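## Task

Same dial and mechanism, new targets: upper drag hand at 84, lower drag hand at 24, needle at 40, with the round button released at the end. The needle pushes the drag hands ahead of it and they stay where it reverses; with the button down, squeezing the handle raises the needle and relaxing lowers it; soon after the button comes up the handle is decoupled; a window flag shows while coupled. The dial hangs on a cord.

## Robot and tools

Robot: one six-joint arm (shoulder pan, shoulder lift, elbow, wrist 1-3) carrying a right hand with 16 finger motors (index, middle, ring with _mcp, _abd, _pip, _dip each; thumb with cmc, axl, mcp, ipl). Base sits at about (0, 0, 0.099) m in the scene frame, nearly level. Scene frame: origin on the table under the base, +z up, +y to the left when looking along +x.

Frames. Reported hand poses, velocities and targets are in the arm's base frame. Offsets you send are along the current Hand target's own axes: +z runs along the straightened fingers toward the tips, +x across the palm away from the thumb, +y out of the palm face (the palm lies near y = -0.063 m). The hand point sits just past the index/middle knuckles. A rigid mast near the wrist on the palm side can strike things.

Row layout (used by execute_actions and move): 24 numbers, each in [-1, 1]. First six: dx, dy, dz, rx, ry, rz, an offset (not a pose) from the Hand target, in the Hand target's axes; 1.0 equals 0.6 m of travel or 180 degrees; rx, ry, rz form a single rotation vector. Next sixteen: absolute finger goals, in this order: index_mcp, index_abd, index_pip, index_dip, thumb_cmc, thumb_axl, thumb_mcp, thumb_ipl, middle_mcp, middle_abd, middle_pip, middle_dip, ring_mcp, ring_abd, ring_pip, ring_dip. Each maps linearly between the hinge's two stops; straight values: finger _mcp -0.75, _abd 0.00, _pip -0.58, _dip -0.70; thumb_cmc -0.71, thumb_axl -0.68, thumb_mcp -0.23, thumb_ipl -0.17. Toward +1 the finger hinges curl toward the palm and thumb_cmc brings the thumb round in front of the palm. Last two: current_limit (-1 maps to 0 mA, +1 to 550 mA; start +0.4) and speed (hinge speed fraction (speed+1)/2 of 8.5 rad/s; start -0.6). To keep the hand unchanged, resend the last sixteen goals plus these two; at a scene start read them from a result first, since 0 is a real command.

execute_actions: actions is a list of actions; each action is up to 15 rows, one per 1/30 s step, the last row held to fill 15 steps. Every row counts from the pose at the action's start, and each new action starts from the Hand target then current, so repeated offsets accumulate. cameras lists names (cam_high, cam_low, cam_near, cam_wrist, or "all"); an empty actions list returns images and the scene's full status.

move: target is one row or up to 15 rows, all offsets from the same starting Hand target. speed is top path speed in m/s (0.002 to 3.6, default 0.25; rotation up to twice that in rad/s), one value or one per target. blend (m) rounds corners in a list; 0 means stop at each. stop_force (N, 3 to 120) ends the path when the wrist sensor feels that much push against the motion; omit it when backing off a contact. zero (default true) re-zeroes before the move. blocking=false returns after about 0.5 s while the move continues (not allowed with stop_force). The result adds a move: line: done (within 3 mm and 2 degrees), off_target, moving, held or fault, plus limits such as paced or held. Neither done nor off_target proves contact or its absence. Avoid paths near the arm's base; go around.

wait: seconds 0 to 10; the arm holds its last command. stop: brakes a running move. zoom_image: camera plus region [x0, y0, x1, y1] in pixels, at most 504 by 504, from the latest image of that camera (cam_high, cam_low, cam_near 896x504; cam_wrist 616x616). zero_wrist_force: re-zeroes the force sensor without moving. finished_scene: scene (1 or 2) ends the scene irreversibly; leave the dial correctly set first.

Results: end_effector_position (m) and quat_wxyz in the base frame, velocities, Hand target (your last commanded pose after a 32-degree orientation clip; next offsets count from it), joint positions and torques, Wrist force/torque along the hand's axes plus a peak line, and per-motor hand_goal, hand_measured, hand_current_ma, hand_state (moving, goal, blocked, overload). The hand often rests slightly short of the target; send the gap again as an offset if needed.

Cautions: a contact force near 150 N, or contact torque at a joint limit (130 N m for the big joints, 24.3 N m for the wrists), stops the arm for 10 s. The arm is stiff, so aiming even slightly beyond a firm surface can fault; approach slowly. A finger motor drawing 495 mA or more for 5 s shuts off for 10 s, so do not squeeze harder than needed. Motors at 85 C brake the arm for 30 s or more (warning from 70 C). Do not hit the hanging dial or fixed items hard, drop things, or let anything leave the table. Smooth, quick, low-effort motion is preferred.

Each tool is called after "Emit:" by a JSON object that holds its "fn" and its "kwargs", one argument or row to a line.

## Session

Emit:
{"fn": "execute_actions", "kwargs": {
  "actions": []
}}

Emit:
{"fn": "zoom_image", "kwargs": {
  "camera": "cam_near",
  "region": [250, 100, 450, 300]
}}

Emit:
{"fn": "zoom_image", "kwargs": {
  "camera": "cam_near",
  "region": [400, 50, 652, 302]
}}

Emit:
{"fn": "zoom_image", "kwargs": {
  "camera": "cam_wrist",
  "region": [120, 110, 500, 480]
}}

Scene clock: 0.00 s.
end_effector_position=(+0.7000, +0.0600, +0.4101) hand_goal=(-0.754, +0.000, -0.576, -0.696, -0.664, -0.642, -0.224, -0.078, +0.510, +0.000, +0.518, -0.478, +0.510, +0.000, +0.412, -0.478) hand_measured=(-0.754, +0.006, -0.576, -0.696, -0.670, -0.648, -0.226, -0.084, +0.496, +0.006, +0.506, -0.486, +0.508, +0.006, +0.404, -0.486) hand_current_ma=(+0, +0, +0, +0, +0, +0, +0, +0, -2, +0, -1, -1, +0, +0, -1, -1) hand_state=(goal, goal, goal, goal, goal, goal, goal, goal, goal, goal, goal, goal, goal, goal, goal, goal) hand_current_limit=0.40 hand_speed=-0.60 end_effector_quat_wxyz=(+0.707, +0.000, +0.707, +0.000)
Joint positions: [-0.34 -1.174 1.922 -3.89 -1.231 4.713]
Joint velocities: within noise
Joint torques (N m): no reading
Motor temperatures (°C): [29 30 33 39 35 33]
Wrist force (N): no reading
Wrist torque (N m): no reading
Wrist force, peak (N): no reading
Hand target: +0.7000, +0.0600, +0.4101; +0.707, +0.000, +0.707, +0.000

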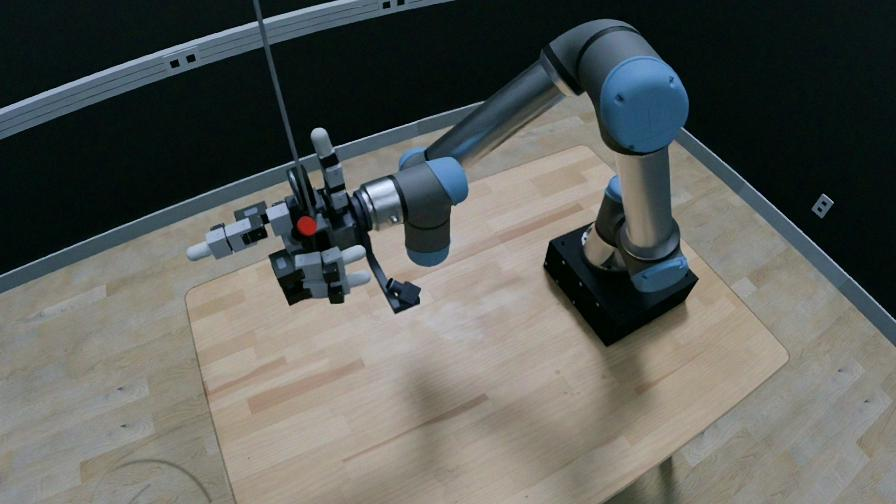

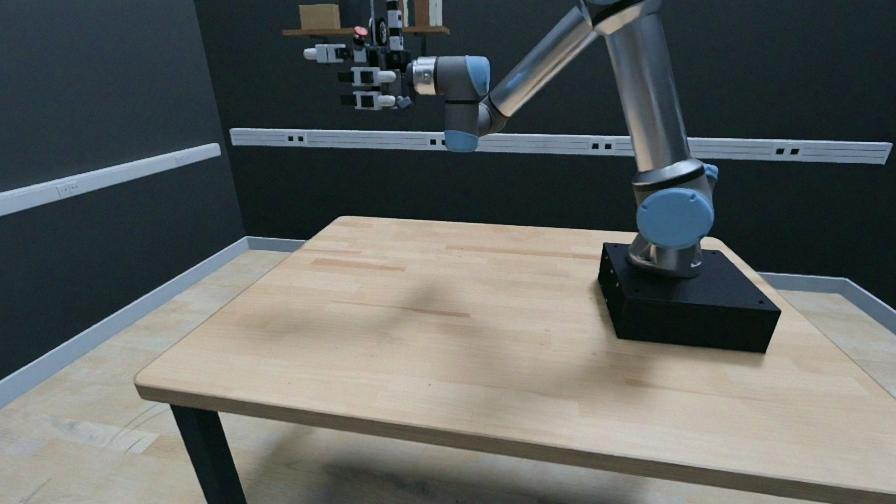

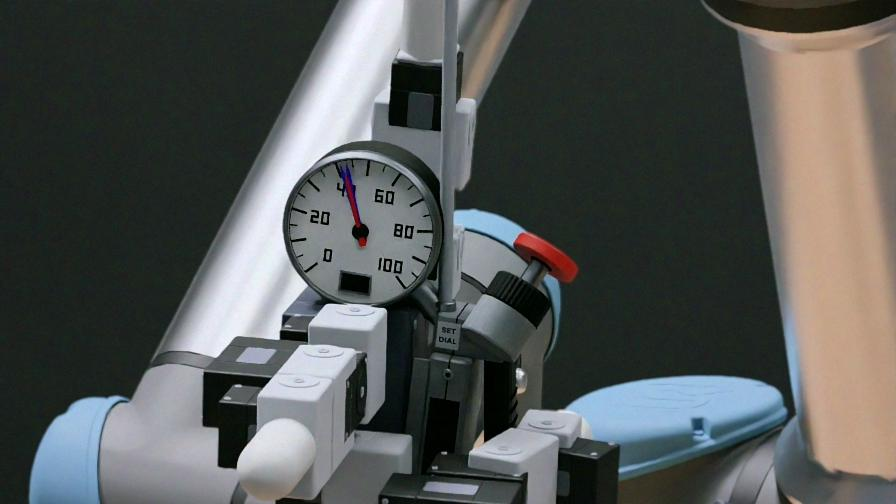

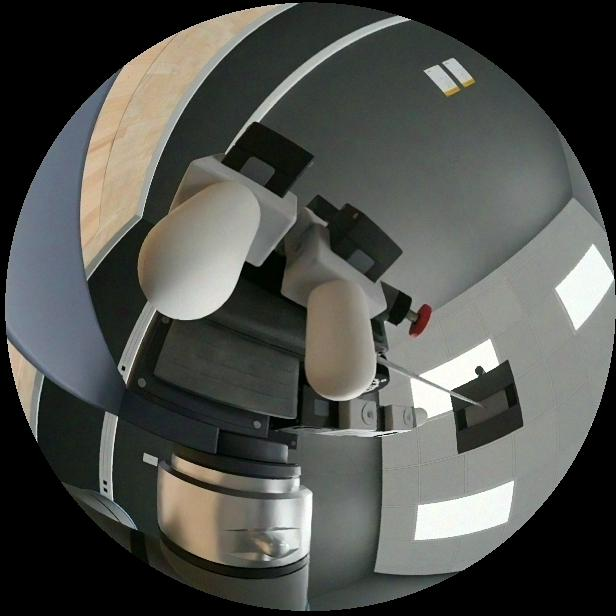

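Scaled by 2.520 from the camera's 896x504 image, which has a finer 1280x720 frame.

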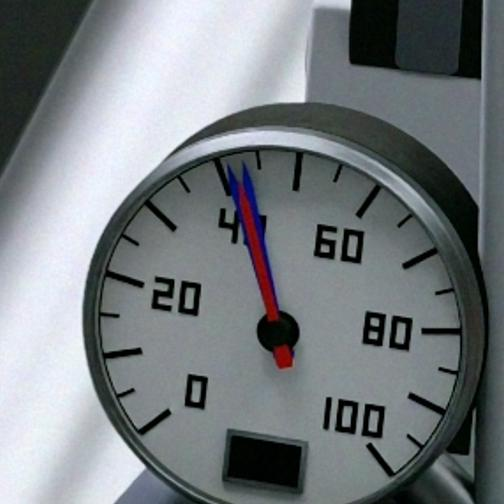

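Scaled by 2.000 from the camera's 896x504 image, which has a finer 1280x720 frame.

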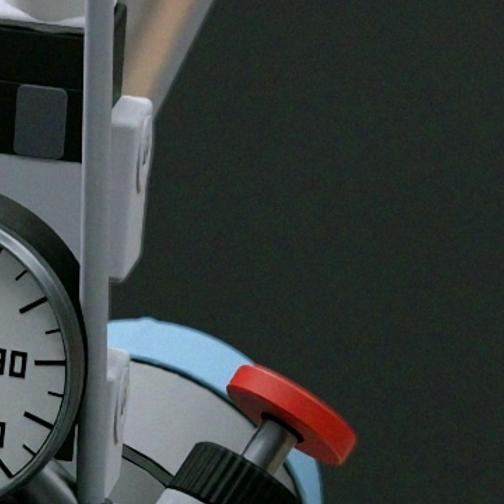

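Scaled by 1.326 from the camera's 616x616 image, which has a finer 880x880 frame.

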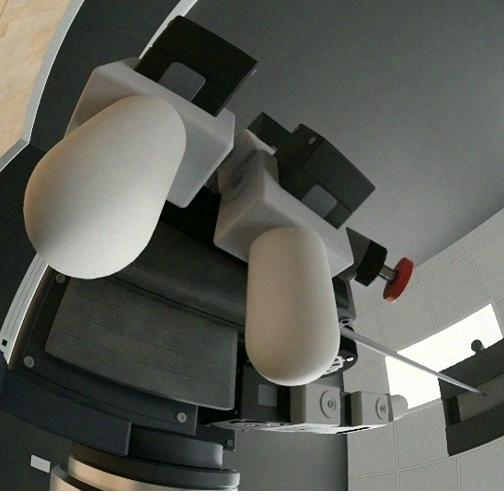

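Emit:
{"fn": "execute_actions", "kwargs": {
  "actions": [
    [[0,0,0,0,0,0,-0.754,0,-0.576,-0.696,-0.18,-0.677,-0.2,-0.1,0.51,0,0.518,-0.478,0.51,0,0.412,-0.478,0.4,0],[0,0,0,0,0,0,-0.754,0,-0.576,-0.696,-0.18,-0.677,-0.2,-0.1,0.51,0,0.518,-0.478,0.51,0,0.412,-0.478,0.4,0],[0,0,0,0,0,0,-0.754,0,-0.576,-0.696,-0.18,-0.677,-0.2,-0.1,0.51,0,0.518,-0.478,0.51,0,0.412,-0.478,0.4,0],[0,0,0,0,0,0,-0.754,0,-0.576,-0.696,-0.18,-0.677,-0.2,-0.1,0.51,0,0.518,-0.478,0.51,0,0.412,-0.478,0.4,0],[0,0,0,0,0,0,-0.754,0,-0.576,-0.696,-0.18,-0.677,-0.2,-0.1,0.51,0,0.518,-0.478,0.51,0,0.412,-0.478,0.4,0],[0,0,0,0,0,0,-0.754,0,-0.576,-0.696,-0.18,-0.677,-0.2,-0.1,0.51,0,0.518,-0.478,0.51,0,0.412,-0.478,0.4,0],[0,0,0,0,0,0,-0.754,0,-0.576,-0.696,-0.18,-0.677,-0.112,0.44,0.51,0,0.518,-0.478,0.51,0,0.412,-0.478,0.4,0]],
    [[0,0,0,0,0,0,-0.754,0,-0.576,-0.696,-0.19,-0.677,0.28,0.98,0.51,0,0.518,-0.478,0.51,0,0.412,-0.478,0.4,-0.4]],
    [[0,0,0,0,0,0,-0.754,0,-0.576,-0.696,-0.2,-0.677,0.26,0.96,0.80,0,0.81,-0.58,0.80,0,0.74,-0.58,0.4,-0.5]]
  ],
  "cameras": ["cam_near"]
}}

Emit:
{"fn": "zoom_image", "kwargs": {
  "camera": "cam_near",
  "region": [230, 100, 430, 300]
}}

Emit:
{"fn": "zoom_image", "kwargs": {
  "camera": "cam_near",
  "region": [400, 50, 652, 302]
}}

Scene clock: 3.50 s.
end_effector_position=(+0.7000, +0.0600, +0.4101) hand_goal=(-0.754, +0.000, -0.576, -0.696, -0.200, -0.678, +0.260, +0.960, +0.800, +0.000, +0.810, -0.580, +0.800, +0.000, +0.740, -0.580) hand_measured=(-0.754, +0.006, -0.576, -0.696, -0.188, -0.678, -0.008, +0.602, +0.566, -0.002, +0.678, -0.572, +0.630, +0.046, +0.592, -0.572) hand_current_ma=(+0, +0, +0, +0, +1, +0, -321, -385, -183, +0, -64, +1, -108, +5, -77, +1) hand_state=(goal, goal, goal, goal, goal, goal, blocked, blocked, blocked, goal, blocked, goal, blocked, blocked, blocked, goal) hand_current_limit=0.40 hand_speed=-0.50 end_effector_quat_wxyz=(+0.707, +0.000, +0.707, +0.000)
Joint positions: [-0.34 -1.174 1.922 -3.89 -1.231 4.713]
Joint torques (N m): [-1.08 -31.14 -22.43 -2.08 1.06 -1.26]
Wrist force (N): [-3.3 -0.5 0.6]
Wrist torque (N m): [-0.11 0.18 -0.24]
Wrist force, peak (N): [-3.7 -0.5 0.1]
Hand target: +0.7000, +0.0600, +0.4101; +0.707, +0.000, +0.707, +0.000
Off the commanded pose: 0.000 m, 0 deg.
Step readings (end_effector_position):
0: (+0.7000, +0.0600, +0.4101)
1: (+0.7000, +0.0600, +0.4101)
2: (+0.7000, +0.0600, +0.4101)
4: (+0.7000, +0.0600, +0.4101)
8: (+0.7000, +0.0600, +0.4101)
15: (+0.7000, +0.0600, +0.4101)
16: (+0.7000, +0.0600, +0.4101)
17: (+0.7000, +0.0600, +0.4101)
19: (+0.7000, +0.0600, +0.4101)
23: (+0.7000, +0.0600, +0.4101)
30: (+0.7000, +0.0600, +0.4101)
31: (+0.7000, +0.0600, +0.4101)
32: (+0.7000, +0.0600, +0.4101)
34: (+0.7000, +0.0600, +0.4101)
38: (+0.7000, +0.0600, +0.4101)
45: (+0.7000, +0.0600, +0.4101)
Images, in order (width x height): cam_near 896x504.

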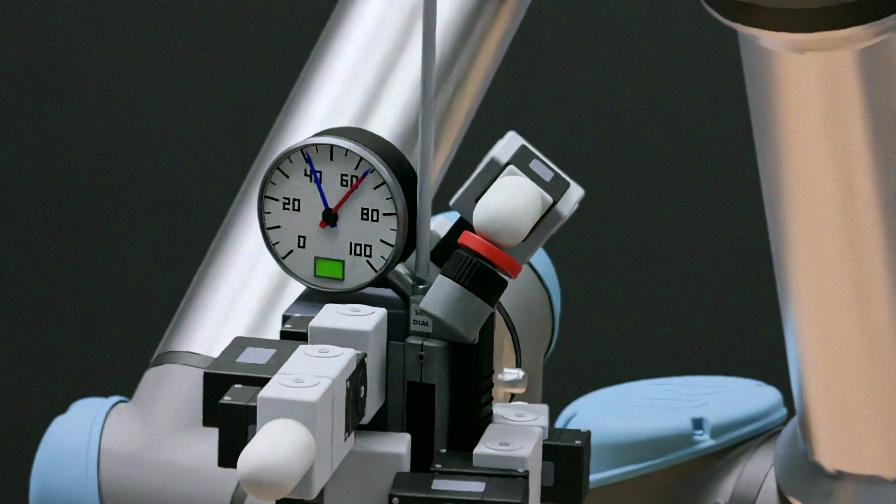

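Scaled by 2.520 from the camera's 896x504 image, which has a finer 1280x720 frame.

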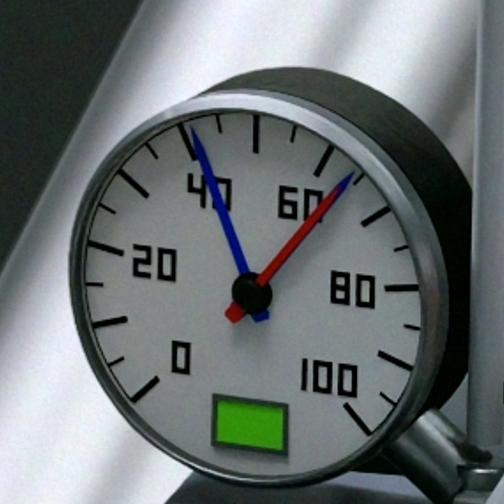

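Scaled by 2.000 from the camera's 896x504 image, which has a finer 1280x720 frame.

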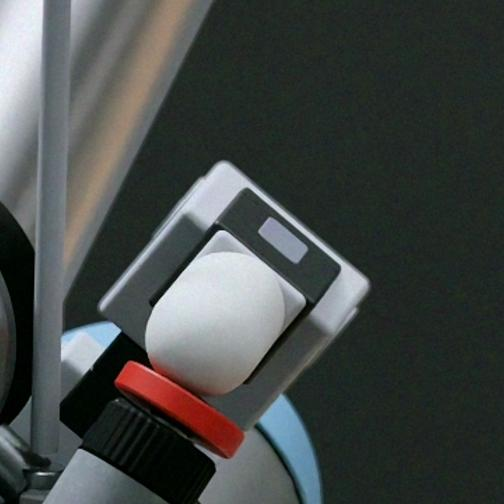

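Emit:
{"fn": "execute_actions", "kwargs": {
  "actions": [
    [[0,0,0,0,0,0,-0.754,0,-0.576,-0.696,-0.2,-0.677,-0.112,0.46,0.80,0,0.81,-0.58,0.80,0,0.74,-0.58,0.4,-0.1]],
    [[0,0,0,0,0,0,-0.754,0,-0.576,-0.696,-0.2,-0.677,-0.112,0.46,0.47,0,0.49,-0.52,0.47,0,0.39,-0.52,0.4,-0.5]],
    [[0,0,0,0,0,0,-0.754,0,-0.576,-0.696,-0.2,-0.677,0.25,0.95,0.47,0,0.49,-0.52,0.47,0,0.39,-0.52,0.4,-0.4]],
    [[0,0,0,0,0,0,-0.754,0,-0.576,-0.696,-0.2,-0.677,0.25,0.95,0.64,0,0.69,-0.58,0.66,0,0.60,-0.58,0.4,-0.6]]
  ],
  "cameras": ["cam_near"]
}}

Emit:
{"fn": "zoom_image", "kwargs": {
  "camera": "cam_near",
  "region": [245, 120, 405, 280]
}}

Emit:
{"fn": "zoom_image", "kwargs": {
  "camera": "cam_near",
  "region": [400, 50, 652, 302]
}}

Scene clock: 6.00 s.
end_effector_position=(+0.7000, +0.0600, +0.4101) hand_goal=(-0.754, +0.000, -0.576, -0.696, -0.200, -0.678, +0.250, +0.950, +0.640, +0.000, +0.690, -0.580, +0.660, +0.000, +0.600, -0.580) hand_measured=(-0.754, +0.006, -0.576, -0.696, -0.194, -0.682, +0.032, +0.622, +0.516, -0.010, +0.622, -0.572, +0.556, +0.040, +0.538, -0.572) hand_current_ma=(+0, +0, +0, +0, +0, +0, -227, -385, -64, +0, -21, +1, -48, +4, -18, +1) hand_state=(goal, goal, goal, goal, goal, goal, blocked, blocked, blocked, goal, blocked, goal, blocked, blocked, blocked, goal) hand_current_limit=0.40 hand_speed=-0.60 end_effector_quat_wxyz=(+0.707, +0.000, +0.707, +0.000)
Joint positions: [-0.34 -1.174 1.922 -3.89 -1.231 4.713]
Joint torques (N m): [-1.29 -30.84 -23.41 -2.26 0.89 -1.61]
Wrist force (N): [-3.0 0.0 -0.2]
Wrist torque (N m): [0.03 0.19 -0.20]
Wrist force, peak (N): [-3.9 0.0 -0.1]
Hand target: +0.7000, +0.0600, +0.4101; +0.707, +0.000, +0.707, +0.000
Off the commanded pose: 0.000 m, 0 deg.
Step readings (end_effector_position):
0: (+0.7000, +0.0600, +0.4101)
1: (+0.7000, +0.0600, +0.4101)
2: (+0.7000, +0.0600, +0.4101)
4: (+0.7000, +0.0600, +0.4101)
8: (+0.7000, +0.0600, +0.4101)
15: (+0.7000, +0.0600, +0.4101)
16: (+0.7000, +0.0600, +0.4101)
17: (+0.7000, +0.0600, +0.4101)
19: (+0.7000, +0.0600, +0.4101)
23: (+0.7000, +0.0600, +0.4101)
30: (+0.7000, +0.0600, +0.4101)
31: (+0.7000, +0.0600, +0.4101)
32: (+0.7000, +0.0600, +0.4101)
34: (+0.7000, +0.0600, +0.4101)
38: (+0.7000, +0.0600, +0.4101)
45: (+0.7000, +0.0600, +0.4101)
46: (+0.7000, +0.0600, +0.4101)
47: (+0.7000, +0.0600, +0.4101)
49: (+0.7000, +0.0600, +0.4101)
53: (+0.7000, +0.0600, +0.4101)
60: (+0.7000, +0.0600, +0.4101)
Images, in order (width x height): cam_near 896x504.

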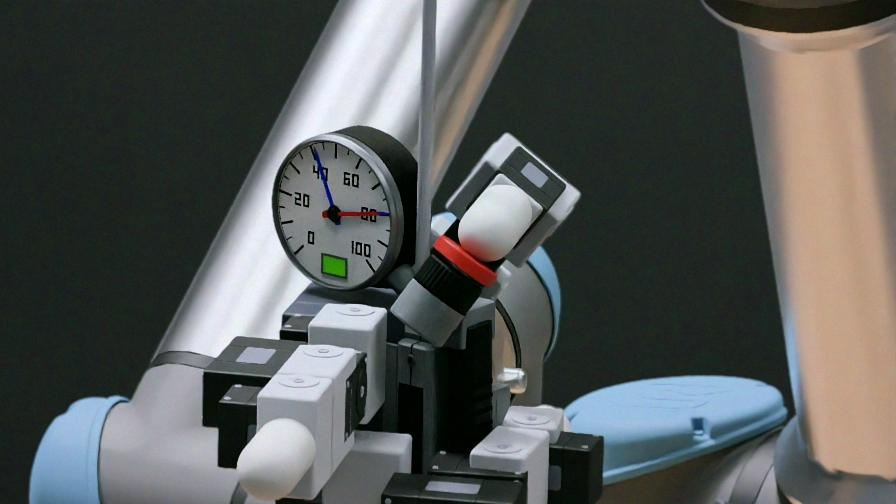

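Scaled by 3.150 from the camera's 896x504 image, which has a finer 1280x720 frame.

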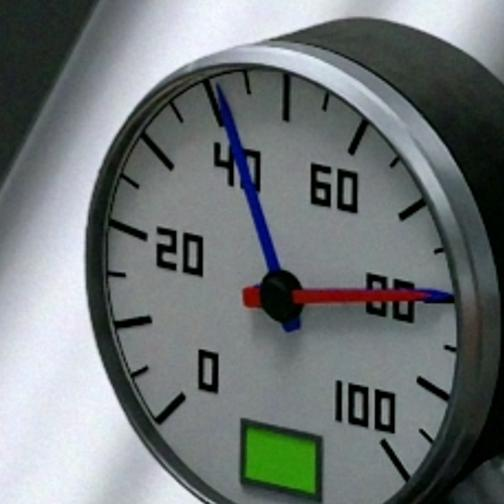

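Scaled by 2.000 from the camera's 896x504 image, which has a finer 1280x720 frame.

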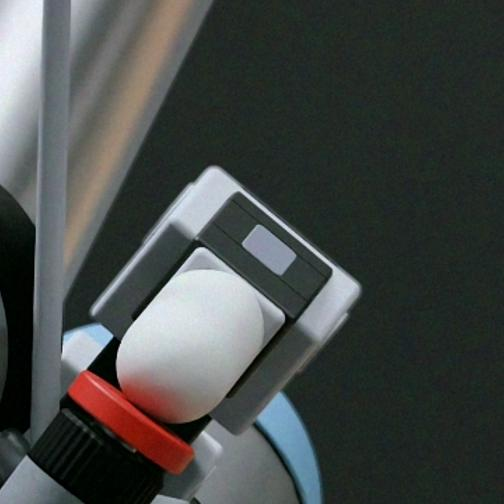

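Emit:
{"fn": "execute_actions", "kwargs": {
  "actions": [
    [[0,0,0,0,0,0,-0.754,0,-0.576,-0.696,-0.2,-0.677,0.25,0.95,0.668,0,0.718,-0.58,0.688,0,0.628,-0.58,0.4,-0.8]]
  ],
  "cameras": ["cam_near"]
}}

Emit:
{"fn": "zoom_image", "kwargs": {
  "camera": "cam_near",
  "region": [245, 120, 405, 280]
}}

Emit:
{"fn": "zoom_image", "kwargs": {
  "camera": "cam_near",
  "region": [320, 160, 400, 240]
}}

Scene clock: 6.97 s.
end_effector_position=(+0.7000, +0.0600, +0.4101) hand_goal=(-0.754, +0.000, -0.576, -0.696, -0.200, -0.678, +0.250, +0.950, +0.668, +0.000, +0.718, -0.580, +0.688, +0.000, +0.628, -0.580) hand_measured=(-0.754, +0.006, -0.576, -0.696, -0.194, -0.680, +0.032, +0.622, +0.528, -0.010, +0.638, -0.578, +0.574, +0.040, +0.558, -0.572) hand_current_ma=(+0, +0, +0, +0, +0, +0, -227, -385, -78, +0, -28, +0, -55, +4, -22, +1) hand_state=(goal, goal, goal, goal, goal, goal, blocked, blocked, blocked, goal, blocked, goal, blocked, blocked, blocked, goal) hand_current_limit=0.40 hand_speed=-0.80 end_effector_quat_wxyz=(+0.707, +0.000, +0.707, +0.000)
Joint positions: [-0.34 -1.174 1.922 -3.89 -1.231 4.713]
Joint torques (N m): [-1.14 -30.38 -23.99 -2.23 0.88 -1.73]
Wrist force (N): [-3.4 0.2 0.0]
Wrist torque (N m): [0.04 0.20 -0.21]
Wrist force, peak (N): [-3.6 -0.2 -0.2]
Hand target: +0.7000, +0.0600, +0.4101; +0.707, +0.000, +0.707, +0.000
Off the commanded pose: 0.000 m, 0 deg.
Step readings (end_effector_position):
0: (+0.7000, +0.0600, +0.4101)
1: (+0.7000, +0.0600, +0.4101)
2: (+0.7000, +0.0600, +0.4101)
4: (+0.7000, +0.0600, +0.4101)
8: (+0.7000, +0.0600, +0.4101)
15: (+0.7000, +0.0600, +0.4101)
Images, in order (width x height): cam_near 896x504.

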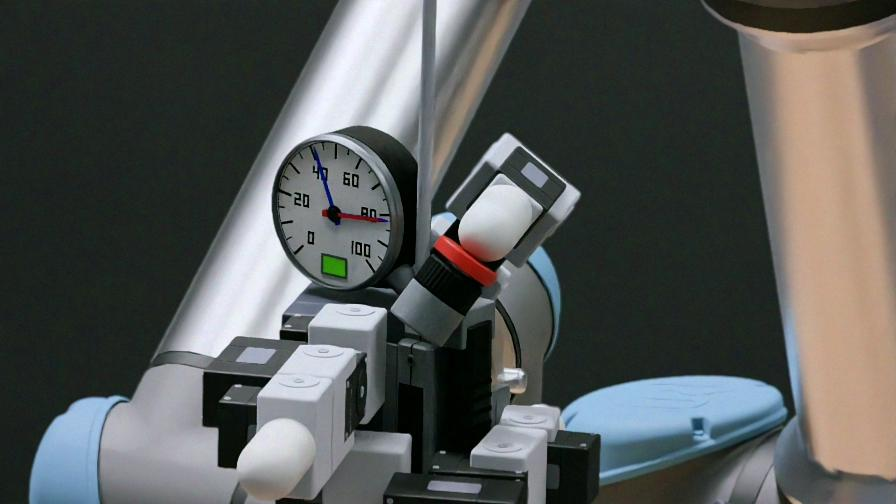

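Scaled by 3.150 from the camera's 896x504 image, which has a finer 1280x720 frame.

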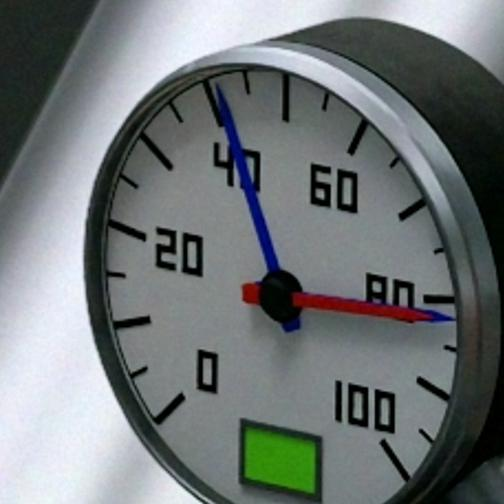

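Scaled by 6.300 from the camera's 896x504 image, which has a finer 1280x720 frame.

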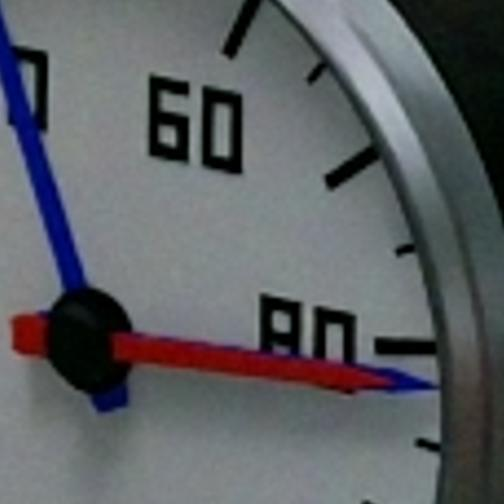

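Emit:
{"fn": "execute_actions", "kwargs": {
  "actions": [
    [[0,0,0,0,0,0,-0.754,0,-0.576,-0.696,-0.2,-0.677,0.25,0.95,0.693,0,0.743,-0.58,0.713,0,0.653,-0.58,0.4,-0.8]]
  ],
  "cameras": ["cam_near"]
}}

Emit:
{"fn": "zoom_image", "kwargs": {
  "camera": "cam_near",
  "region": [320, 160, 400, 240]
}}

Emit:
{"fn": "zoom_image", "kwargs": {
  "camera": "cam_near",
  "region": [245, 120, 405, 280]
}}

Scene clock: 7.90 s.
end_effector_position=(+0.7000, +0.0600, +0.4101) hand_goal=(-0.754, +0.000, -0.576, -0.696, -0.200, -0.678, +0.250, +0.950, +0.692, +0.000, +0.742, -0.580, +0.712, +0.000, +0.652, -0.580) hand_measured=(-0.754, +0.006, -0.576, -0.696, -0.194, -0.680, +0.032, +0.622, +0.532, -0.010, +0.642, -0.588, +0.580, +0.040, +0.566, -0.572) hand_current_ma=(+0, +0, +0, +0, +0, +0, -227, -385, -98, +0, -41, -1, -71, +4, -32, +1) hand_state=(goal, goal, goal, goal, goal, goal, blocked, blocked, blocked, goal, blocked, goal, blocked, blocked, blocked, goal) hand_current_limit=0.40 hand_speed=-0.80 end_effector_quat_wxyz=(+0.707, +0.000, +0.707, +0.000)
Joint positions: [-0.34 -1.174 1.922 -3.89 -1.231 4.713]
Joint torques (N m): [-1.71 -30.23 -24.98 -2.24 0.72 -1.83]
Wrist force (N): [-2.9 -0.2 0.2]
Wrist torque (N m): [-0.03 0.14 -0.18]
Wrist force, peak (N): [-3.6 -0.4 0.1]
Hand target: +0.7000, +0.0600, +0.4101; +0.707, +0.000, +0.707, +0.000
Off the commanded pose: 0.000 m, 0 deg.
Step readings (end_effector_position):
0: (+0.7000, +0.0600, +0.4101)
1: (+0.7000, +0.0600, +0.4101)
2: (+0.7000, +0.0600, +0.4101)
4: (+0.7000, +0.0600, +0.4101)
8: (+0.7000, +0.0600, +0.4101)
15: (+0.7000, +0.0600, +0.4101)
Images, in order (width x height): cam_near 896x504.

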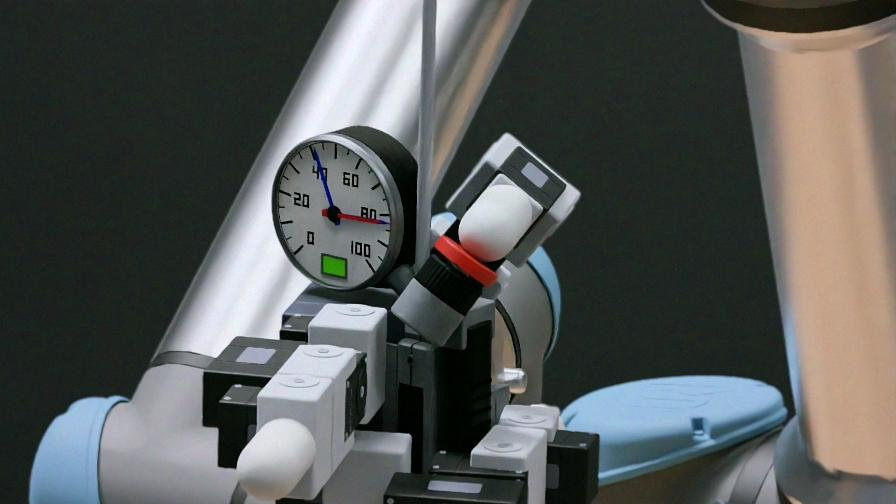

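Scaled by 6.300 from the camera's 896x504 image, which has a finer 1280x720 frame.

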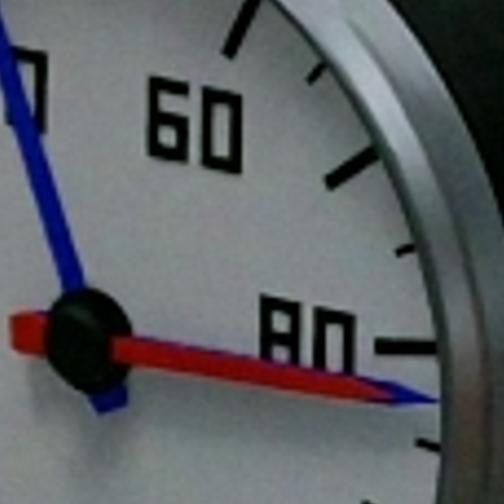

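Scaled by 3.150 from the camera's 896x504 image, which has a finer 1280x720 frame.

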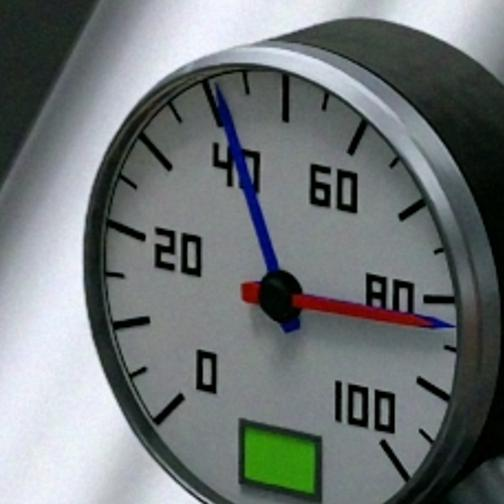

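Emit:
{"fn": "execute_actions", "kwargs": {
  "actions": [
    [[0,0,0,0,0,0,-0.754,0,-0.576,-0.696,-0.2,-0.677,0.25,0.95,0.711,0,0.761,-0.58,0.731,0,0.671,-0.58,0.4,-0.8]]
  ],
  "cameras": ["cam_near"]
}}

Emit:
{"fn": "zoom_image", "kwargs": {
  "camera": "cam_near",
  "region": [320, 160, 400, 240]
}}

Scene clock: 8.73 s.
end_effector_position=(+0.7000, +0.0600, +0.4101) hand_goal=(-0.754, +0.000, -0.576, -0.696, -0.200, -0.678, +0.250, +0.950, +0.710, +0.000, +0.760, -0.580, +0.730, +0.000, +0.670, -0.580) hand_measured=(-0.754, +0.006, -0.576, -0.696, -0.194, -0.680, +0.032, +0.622, +0.536, -0.010, +0.644, -0.594, +0.586, +0.042, +0.570, -0.572) hand_current_ma=(+0, +0, +0, +0, +0, +0, -227, -385, -113, +0, -52, -1, -83, +5, -40, +1) hand_state=(goal, goal, goal, goal, goal, goal, blocked, blocked, blocked, goal, blocked, goal, blocked, blocked, blocked, goal) hand_current_limit=0.40 hand_speed=-0.80 end_effector_quat_wxyz=(+0.707, +0.000, +0.707, +0.000)
Joint positions: [-0.34 -1.174 1.922 -3.89 -1.231 4.713]
Joint torques (N m): [-1.05 -30.33 -25.03 -2.25 0.66 -2.03]
Wrist force (N): [-3.1 -0.2 0.1]
Wrist torque (N m): [-0.02 0.18 -0.21]
Wrist force, peak (N): [-3.5 -0.4 0.3]
Hand target: +0.7000, +0.0600, +0.4101; +0.707, +0.000, +0.707, +0.000
Off the commanded pose: 0.000 m, 0 deg.
Step readings (end_effector_position):
0: (+0.7000, +0.0600, +0.4101)
1: (+0.7000, +0.0600, +0.4101)
2: (+0.7000, +0.0600, +0.4101)
4: (+0.7000, +0.0600, +0.4101)
8: (+0.7000, +0.0600, +0.4101)
15: (+0.7000, +0.0600, +0.4101)
Images, in order (width x height): cam_near 896x504.

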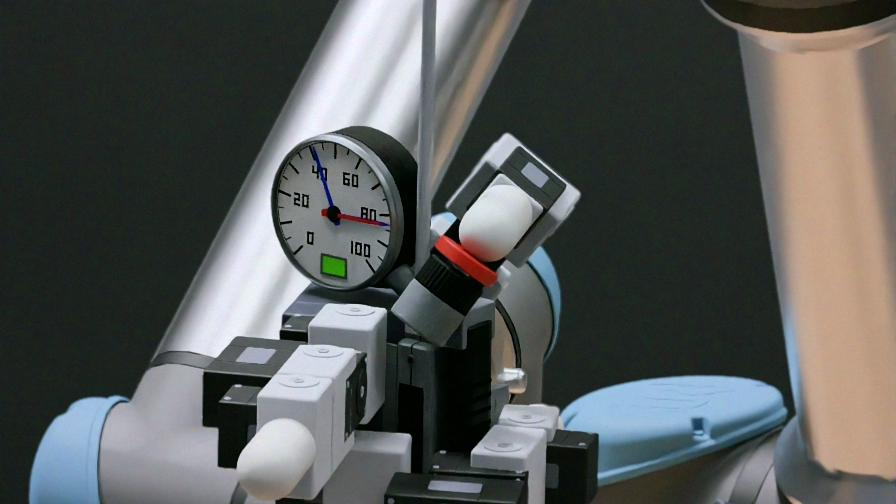

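Scaled by 6.300 from the camera's 896x504 image, which has a finer 1280x720 frame.

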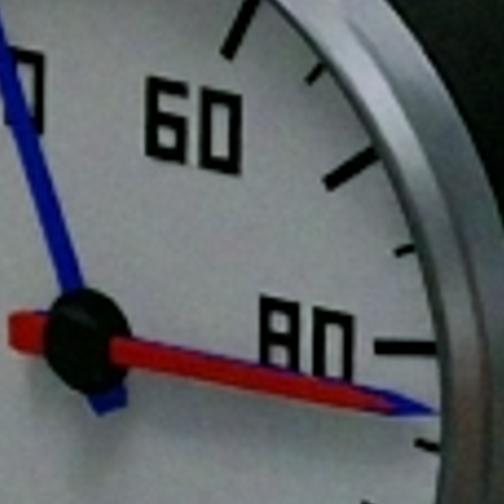

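Emit:
{"fn": "execute_actions", "kwargs": {
  "actions": [
    [[0,0,0,0,0,0,-0.754,0,-0.576,-0.696,-0.2,-0.677,0.25,0.95,0.739,0,0.789,-0.58,0.759,0,0.699,-0.58,0.4,-0.8]]
  ],
  "cameras": ["cam_near"]
}}

Emit:
{"fn": "zoom_image", "kwargs": {
  "camera": "cam_near",
  "region": [320, 160, 400, 240]
}}

Emit:
{"fn": "zoom_image", "kwargs": {
  "camera": "cam_near",
  "region": [245, 120, 405, 280]
}}

Scene clock: 9.57 s.
end_effector_position=(+0.7000, +0.0600, +0.4101) hand_goal=(-0.754, +0.000, -0.576, -0.696, -0.200, -0.678, +0.250, +0.950, +0.738, +0.000, +0.788, -0.580, +0.758, +0.000, +0.698, -0.580) hand_measured=(-0.754, +0.006, -0.576, -0.696, -0.194, -0.678, +0.032, +0.622, +0.542, -0.008, +0.650, -0.604, +0.598, +0.046, +0.580, -0.572) hand_current_ma=(+0, +0, +0, +0, +0, +0, -228, -385, -138, +0, -68, -4, -98, +6, -54, +1) hand_state=(goal, goal, goal, goal, goal, goal, blocked, blocked, blocked, goal, blocked, blocked, blocked, blocked, blocked, goal) hand_current_limit=0.40 hand_speed=-0.80 end_effector_quat_wxyz=(+0.707, +0.000, +0.707, +0.000)
Joint positions: [-0.34 -1.174 1.922 -3.89 -1.231 4.713]
Joint torques (N m): [-1.95 -29.67 -25.32 -2.35 0.68 -1.99]
Wrist force (N): [-3.3 0.3 0.2]
Wrist torque (N m): [0.03 0.18 -0.19]
Wrist force, peak (N): [-3.5 -0.1 0.2]
Hand target: +0.7000, +0.0600, +0.4101; +0.707, +0.000, +0.707, +0.000
Off the commanded pose: 0.000 m, 0 deg.
Step readings (end_effector_position):
0: (+0.7000, +0.0600, +0.4101)
1: (+0.7000, +0.0600, +0.4101)
2: (+0.7000, +0.0600, +0.4101)
4: (+0.7000, +0.0600, +0.4101)
8: (+0.7000, +0.0600, +0.4101)
15: (+0.7000, +0.0600, +0.4101)
Images, in order (width x height): cam_near 896x504.

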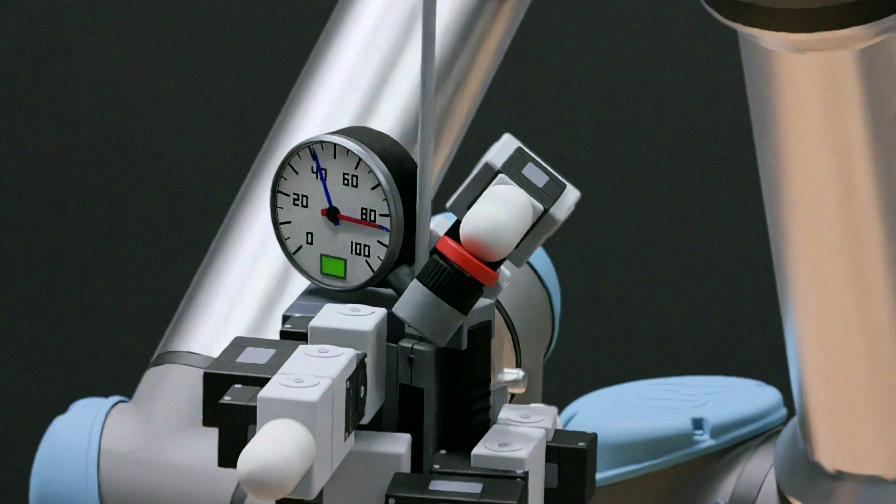

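Scaled by 6.300 from the camera's 896x504 image, which has a finer 1280x720 frame.

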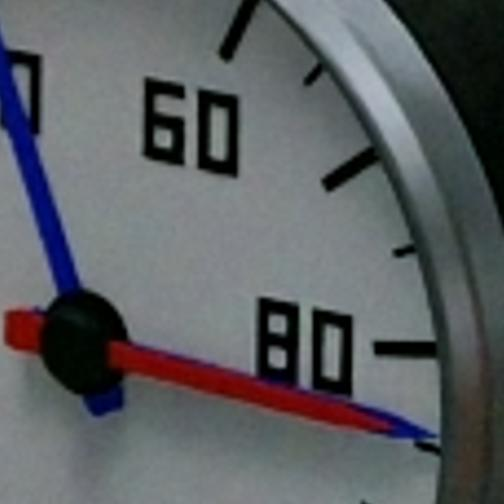

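Scaled by 3.150 from the camera's 896x504 image, which has a finer 1280x720 frame.

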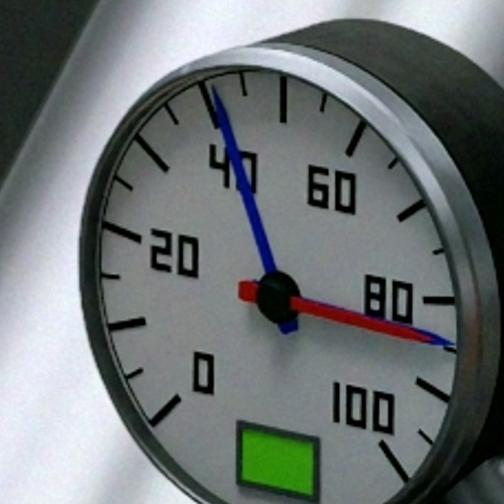

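Emit:
{"fn": "execute_actions", "kwargs": {
  "actions": [
    [[0,0,0,0,0,0,-0.754,0,-0.576,-0.696,-0.2,-0.677,0.22,0.92,0.46,0,0.48,-0.52,0.46,0,0.38,-0.52,0.4,-0.6]],
    [[0,0,0,0,0,0,-0.754,0,-0.576,-0.696,-0.2,-0.677,-0.112,0.46,0.46,0,0.48,-0.52,0.46,0,0.38,-0.52,0.4,-0.1]],
    [[0,0,0,0,0,0,-0.754,0,-0.576,-0.696,-0.2,-0.677,-0.112,0.46,0.79,0,0.80,-0.58,0.79,0,0.73,-0.58,0.4,-0.5]],
    [[0,0,0,0,0,0,-0.754,0,-0.576,-0.696,-0.2,-0.677,0.25,0.95,0.79,0,0.80,-0.58,0.79,0,0.73,-0.58,0.4,-0.4]],
    [[0,0,0,0,0,0,-0.754,0,-0.576,-0.696,-0.2,-0.677,0.22,0.92,0.46,0,0.48,-0.52,0.46,0,0.38,-0.52,0.4,-0.6]],
    [[0,0,0,0,0,0,-0.754,0,-0.576,-0.696,-0.2,-0.677,-0.112,0.46,0.46,0,0.48,-0.52,0.46,0,0.38,-0.52,0.4,-0.1]],
    [[0,0,0,0,0,0,-0.754,0,-0.576,-0.696,-0.2,-0.677,-0.112,0.46,0.79,0,0.80,-0.58,0.79,0,0.73,-0.58,0.4,-0.5]],
    [[0,0,0,0,0,0,-0.754,0,-0.576,-0.696,-0.2,-0.677,0.25,0.95,0.79,0,0.80,-0.58,0.79,0,0.73,-0.58,0.4,-0.4]]
  ],
  "cameras": ["cam_near"]
}}

Emit:
{"fn": "zoom_image", "kwargs": {
  "camera": "cam_near",
  "region": [245, 120, 405, 280]
}}

Emit:
{"fn": "zoom_image", "kwargs": {
  "camera": "cam_near",
  "region": [400, 50, 652, 302]
}}

Scene clock: 14.47 s.
end_effector_position=(+0.7000, +0.0600, +0.4101) hand_goal=(-0.754, +0.000, -0.576, -0.696, -0.200, -0.678, +0.250, +0.950, +0.790, +0.000, +0.800, -0.580, +0.790, +0.000, +0.730, -0.580) hand_measured=(-0.754, +0.006, -0.576, -0.696, -0.192, -0.680, -0.006, +0.582, +0.594, +0.010, +0.656, -0.572, +0.656, +0.058, +0.622, -0.572) hand_current_ma=(+0, +0, +0, +0, +1, +0, -298, -385, -136, +0, -74, +1, -72, +8, -46, +1) hand_state=(goal, goal, goal, goal, goal, goal, blocked, blocked, blocked, goal, blocked, goal, blocked, blocked, blocked, goal) hand_current_limit=0.40 hand_speed=-0.40 end_effector_quat_wxyz=(+0.707, +0.000, +0.707, +0.000)
Joint positions: [-0.34 -1.174 1.922 -3.89 -1.231 4.713]
Joint torques (N m): [-2.06 -29.16 -27.71 -2.51 0.32 -1.93]
Wrist force (N): [0.5 -0.2 0.4]
Wrist torque (N m): [-0.05 0.02 -0.01]
Wrist force, peak (N): [-3.7 0.0 -0.1]
Hand target: +0.7000, +0.0600, +0.4101; +0.707, +0.000, +0.707, +0.000
Off the commanded pose: 0.000 m, 0 deg.
Step readings (end_effector_position):
0: (+0.7000, +0.0600, +0.4101)
1: (+0.7000, +0.0600, +0.4101)
2: (+0.7000, +0.0600, +0.4101)
4: (+0.7000, +0.0600, +0.4101)
8: (+0.7000, +0.0600, +0.4101)
15: (+0.7000, +0.0600, +0.4101)
16: (+0.7000, +0.0600, +0.4101)
17: (+0.7000, +0.0600, +0.4101)
19: (+0.7000, +0.0600, +0.4101)
23: (+0.7000, +0.0600, +0.4101)
30: (+0.7000, +0.0600, +0.4101)
31: (+0.7000, +0.0600, +0.4101)
32: (+0.7000, +0.0600, +0.4101)
34: (+0.7000, +0.0600, +0.4101)
38: (+0.7000, +0.0600, +0.4101)
45: (+0.7000, +0.0600, +0.4101)
46: (+0.7000, +0.0600, +0.4101)
47: (+0.7000, +0.0600, +0.4101)
49: (+0.7000, +0.0600, +0.4101)
53: (+0.7000, +0.0600, +0.4101)
60: (+0.7000, +0.0600, +0.4101)
61: (+0.7000, +0.0600, +0.4101)
62: (+0.7000, +0.0600, +0.4101)
64: (+0.7000, +0.0600, +0.4101)
68: (+0.7000, +0.0600, +0.4101)
75: (+0.7000, +0.0600, +0.4101)
76: (+0.7000, +0.0600, +0.4101)
77: (+0.7000, +0.0600, +0.4101)
79: (+0.7000, +0.0600, +0.4101)
83: (+0.7000, +0.0600, +0.4101)
90: (+0.7000, +0.0600, +0.4101)
91: (+0.7000, +0.0600, +0.4101)
92: (+0.7000, +0.0600, +0.4101)
94: (+0.7000, +0.0600, +0.4101)
98: (+0.7000, +0.0600, +0.4101)
105: (+0.7000, +0.0600, +0.4101)
106: (+0.7000, +0.0600, +0.4101)
107: (+0.7000, +0.0600, +0.4101)
109: (+0.7000, +0.0600, +0.4101)
113: (+0.7000, +0.0600, +0.4101)
120: (+0.7000, +0.0600, +0.4101)
Images, in order (width x height): cam_near 896x504.

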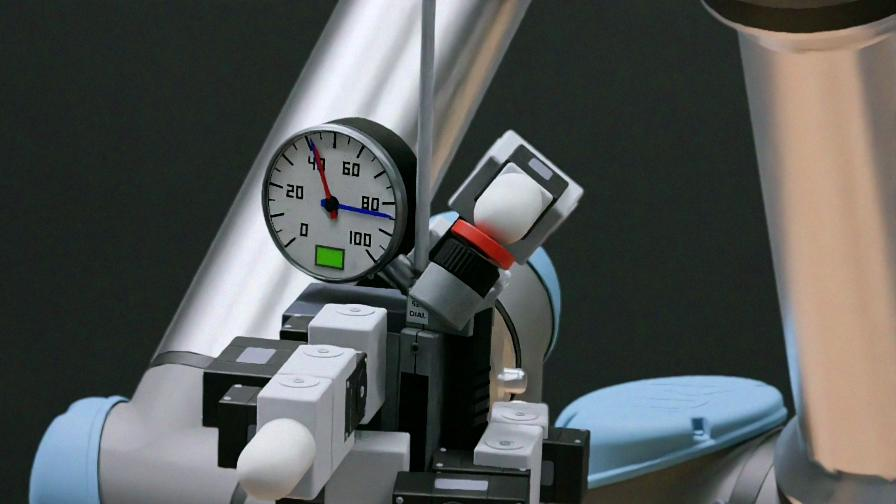

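Scaled by 3.150 from the camera's 896x504 image, which has a finer 1280x720 frame.

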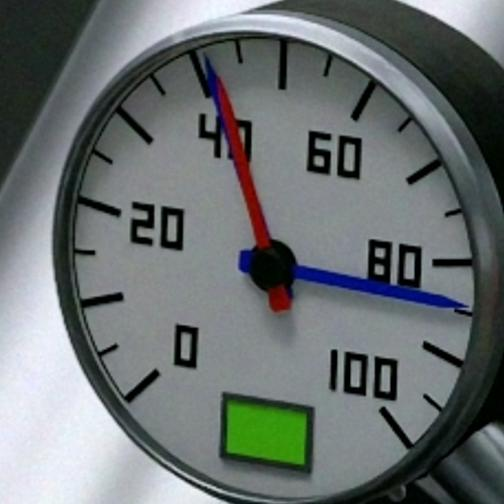

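Scaled by 2.000 from the camera's 896x504 image, which has a finer 1280x720 frame.

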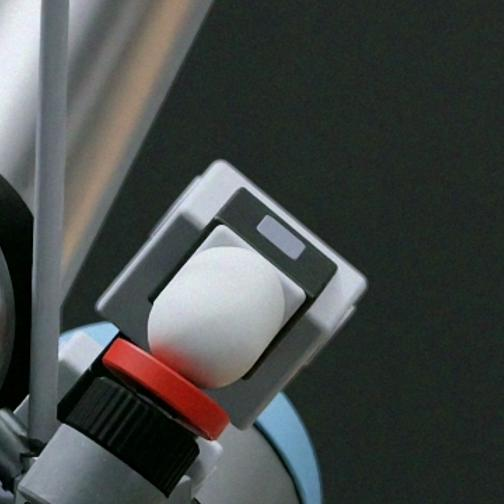

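Emit:
{"fn": "execute_actions", "kwargs": {
  "actions": [
    [[0,0,0,0,0,0,-0.754,0,-0.576,-0.696,-0.2,-0.677,0.25,0.95,0.515,0,0.57,-0.58,0.545,0,0.49,-0.58,0.4,-0.65]]
  ],
  "cameras": ["cam_near"]
}}

Emit:
{"fn": "zoom_image", "kwargs": {
  "camera": "cam_near",
  "region": [245, 120, 405, 280]
}}

Scene clock: 15.40 s.
end_effector_position=(+0.7000, +0.0600, +0.4101) hand_goal=(-0.754, +0.000, -0.576, -0.696, -0.200, -0.678, +0.250, +0.950, +0.514, +0.000, +0.570, -0.580, +0.544, +0.000, +0.490, -0.580) hand_measured=(-0.754, +0.006, -0.576, -0.696, -0.204, -0.692, -0.006, +0.644, +0.480, +0.006, +0.572, -0.572, +0.518, +0.050, +0.484, -0.572) hand_current_ma=(+0, +0, +0, +0, +0, -2, -298, -385, -7, +0, +0, +1, -5, +6, +0, +1) hand_state=(goal, goal, goal, goal, goal, goal, blocked, blocked, blocked, goal, goal, goal, blocked, blocked, goal, goal) hand_current_limit=0.40 hand_speed=-0.65 end_effector_quat_wxyz=(+0.707, +0.000, +0.707, +0.000)
Joint positions: [-0.34 -1.174 1.922 -3.89 -1.231 4.713]
Joint torques (N m): [-1.61 -28.95 -27.39 -2.49 0.25 -1.69]
Wrist force (N): [-3.0 -0.1 -0.1]
Wrist torque (N m): [0.01 0.19 -0.21]
Wrist force, peak (N): [-3.6 -0.2 0.4]
Hand target: +0.7000, +0.0600, +0.4101; +0.707, +0.000, +0.707, +0.000
Off the commanded pose: 0.000 m, 0 deg.
Step readings (end_effector_position):
0: (+0.7000, +0.0600, +0.4101)
1: (+0.7000, +0.0600, +0.4101)
2: (+0.7000, +0.0600, +0.4101)
4: (+0.7000, +0.0600, +0.4101)
8: (+0.7000, +0.0600, +0.4101)
15: (+0.7000, +0.0600, +0.4101)
Images, in order (width x height): cam_near 896x504.

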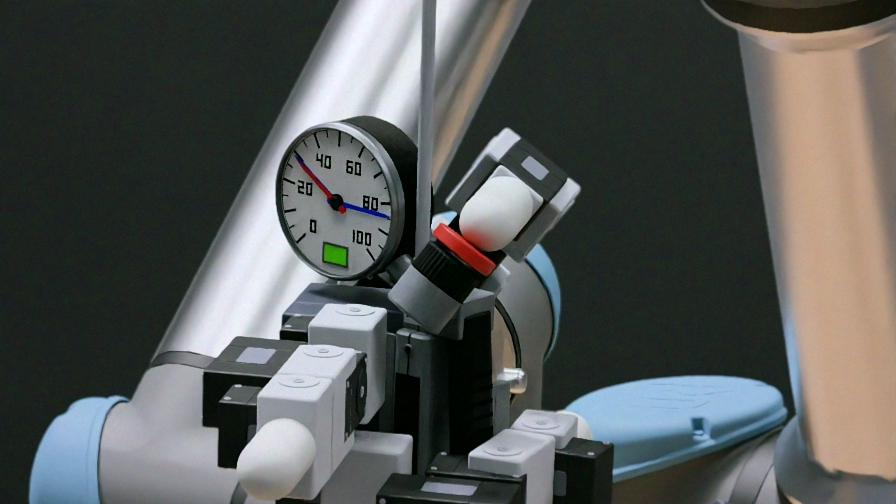

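Scaled by 3.150 from the camera's 896x504 image, which has a finer 1280x720 frame.

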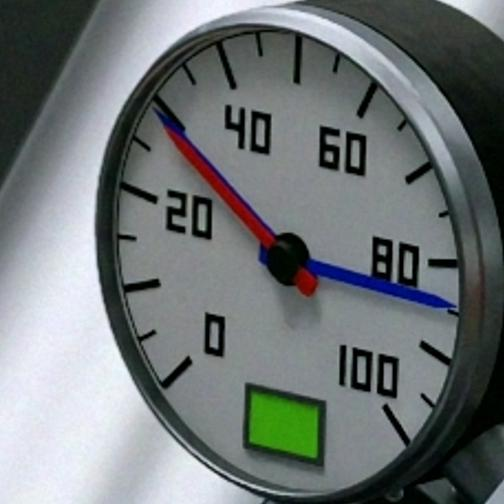

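Emit:
{"fn": "execute_actions", "kwargs": {
  "actions": [
    [[0,0,0,0,0,0,-0.754,0,-0.576,-0.696,-0.2,-0.677,0.25,0.95,0.485,0,0.53,-0.58,0.51,0,0.452,-0.58,0.4,-0.7]]
  ],
  "cameras": ["cam_near"]
}}

Emit:
{"fn": "zoom_image", "kwargs": {
  "camera": "cam_near",
  "region": [245, 120, 405, 280]
}}

Emit:
{"fn": "zoom_image", "kwargs": {
  "camera": "cam_near",
  "region": [270, 140, 350, 220]
}}

Scene clock: 16.53 s.
end_effector_position=(+0.7000, +0.0600, +0.4101) hand_goal=(-0.754, +0.000, -0.576, -0.696, -0.200, -0.678, +0.250, +0.950, +0.484, +0.000, +0.530, -0.580, +0.510, +0.000, +0.452, -0.580) hand_measured=(-0.754, +0.006, -0.576, -0.696, -0.204, -0.692, -0.006, +0.646, +0.458, +0.006, +0.534, -0.572, +0.488, +0.050, +0.442, -0.572) hand_current_ma=(+0, +0, +0, +0, +0, -2, -298, -385, -5, +0, +0, +1, -4, +6, -1, +1) hand_state=(goal, goal, goal, goal, goal, goal, blocked, blocked, blocked, goal, goal, goal, blocked, blocked, goal, goal) hand_current_limit=0.40 hand_speed=-0.70 end_effector_quat_wxyz=(+0.707, +0.000, +0.707, +0.000)
Joint positions: [-0.34 -1.174 1.922 -3.89 -1.231 4.713]
Joint torques (N m): [-2.2 -28.29 -27.53 -2.47 0.06 -1.74]
Wrist force (N): [-3.0 -0.2 0.2]
Wrist torque (N m): [-0.04 0.16 -0.19]
Wrist force, peak (N): [-3.7 -0.2 0.2]
Hand target: +0.7000, +0.0600, +0.4101; +0.707, +0.000, +0.707, +0.000
Off the commanded pose: 0.000 m, 0 deg.
Step readings (end_effector_position):
0: (+0.7000, +0.0600, +0.4101)
1: (+0.7000, +0.0600, +0.4101)
2: (+0.7000, +0.0600, +0.4101)
4: (+0.7000, +0.0600, +0.4101)
8: (+0.7000, +0.0600, +0.4101)
15: (+0.7000, +0.0600, +0.4101)
Images, in order (width x height): cam_near 896x504.

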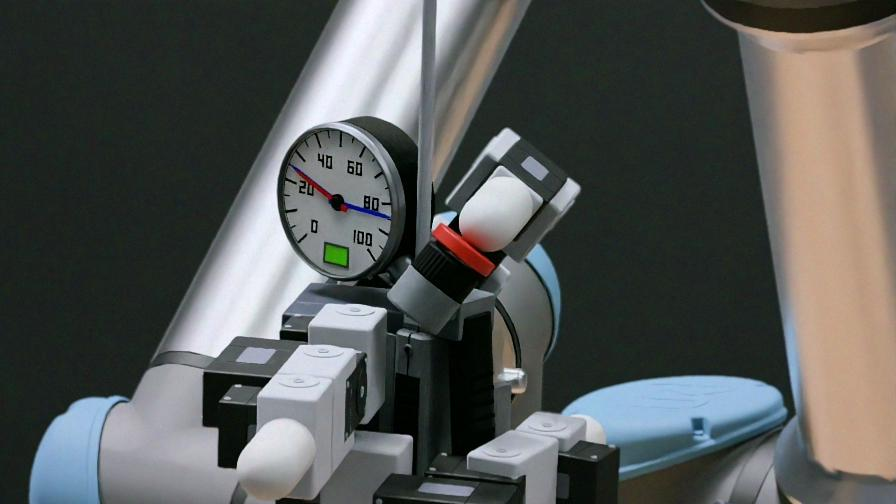

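Scaled by 3.150 from the camera's 896x504 image, which has a finer 1280x720 frame.

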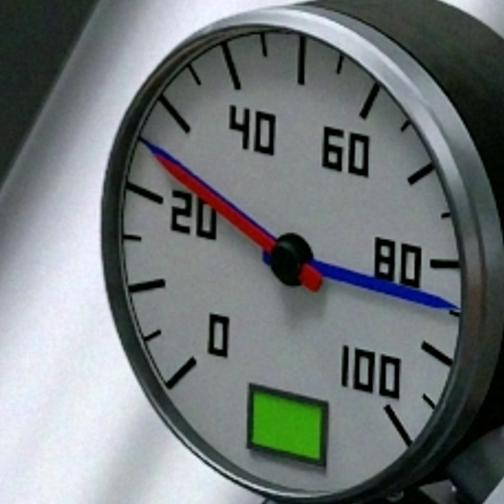

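Scaled by 6.300 from the camera's 896x504 image, which has a finer 1280x720 frame.

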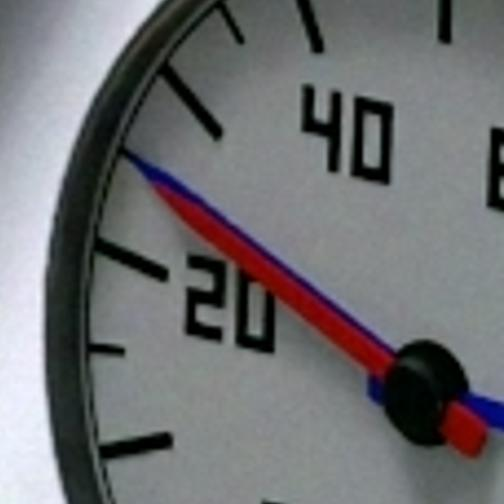

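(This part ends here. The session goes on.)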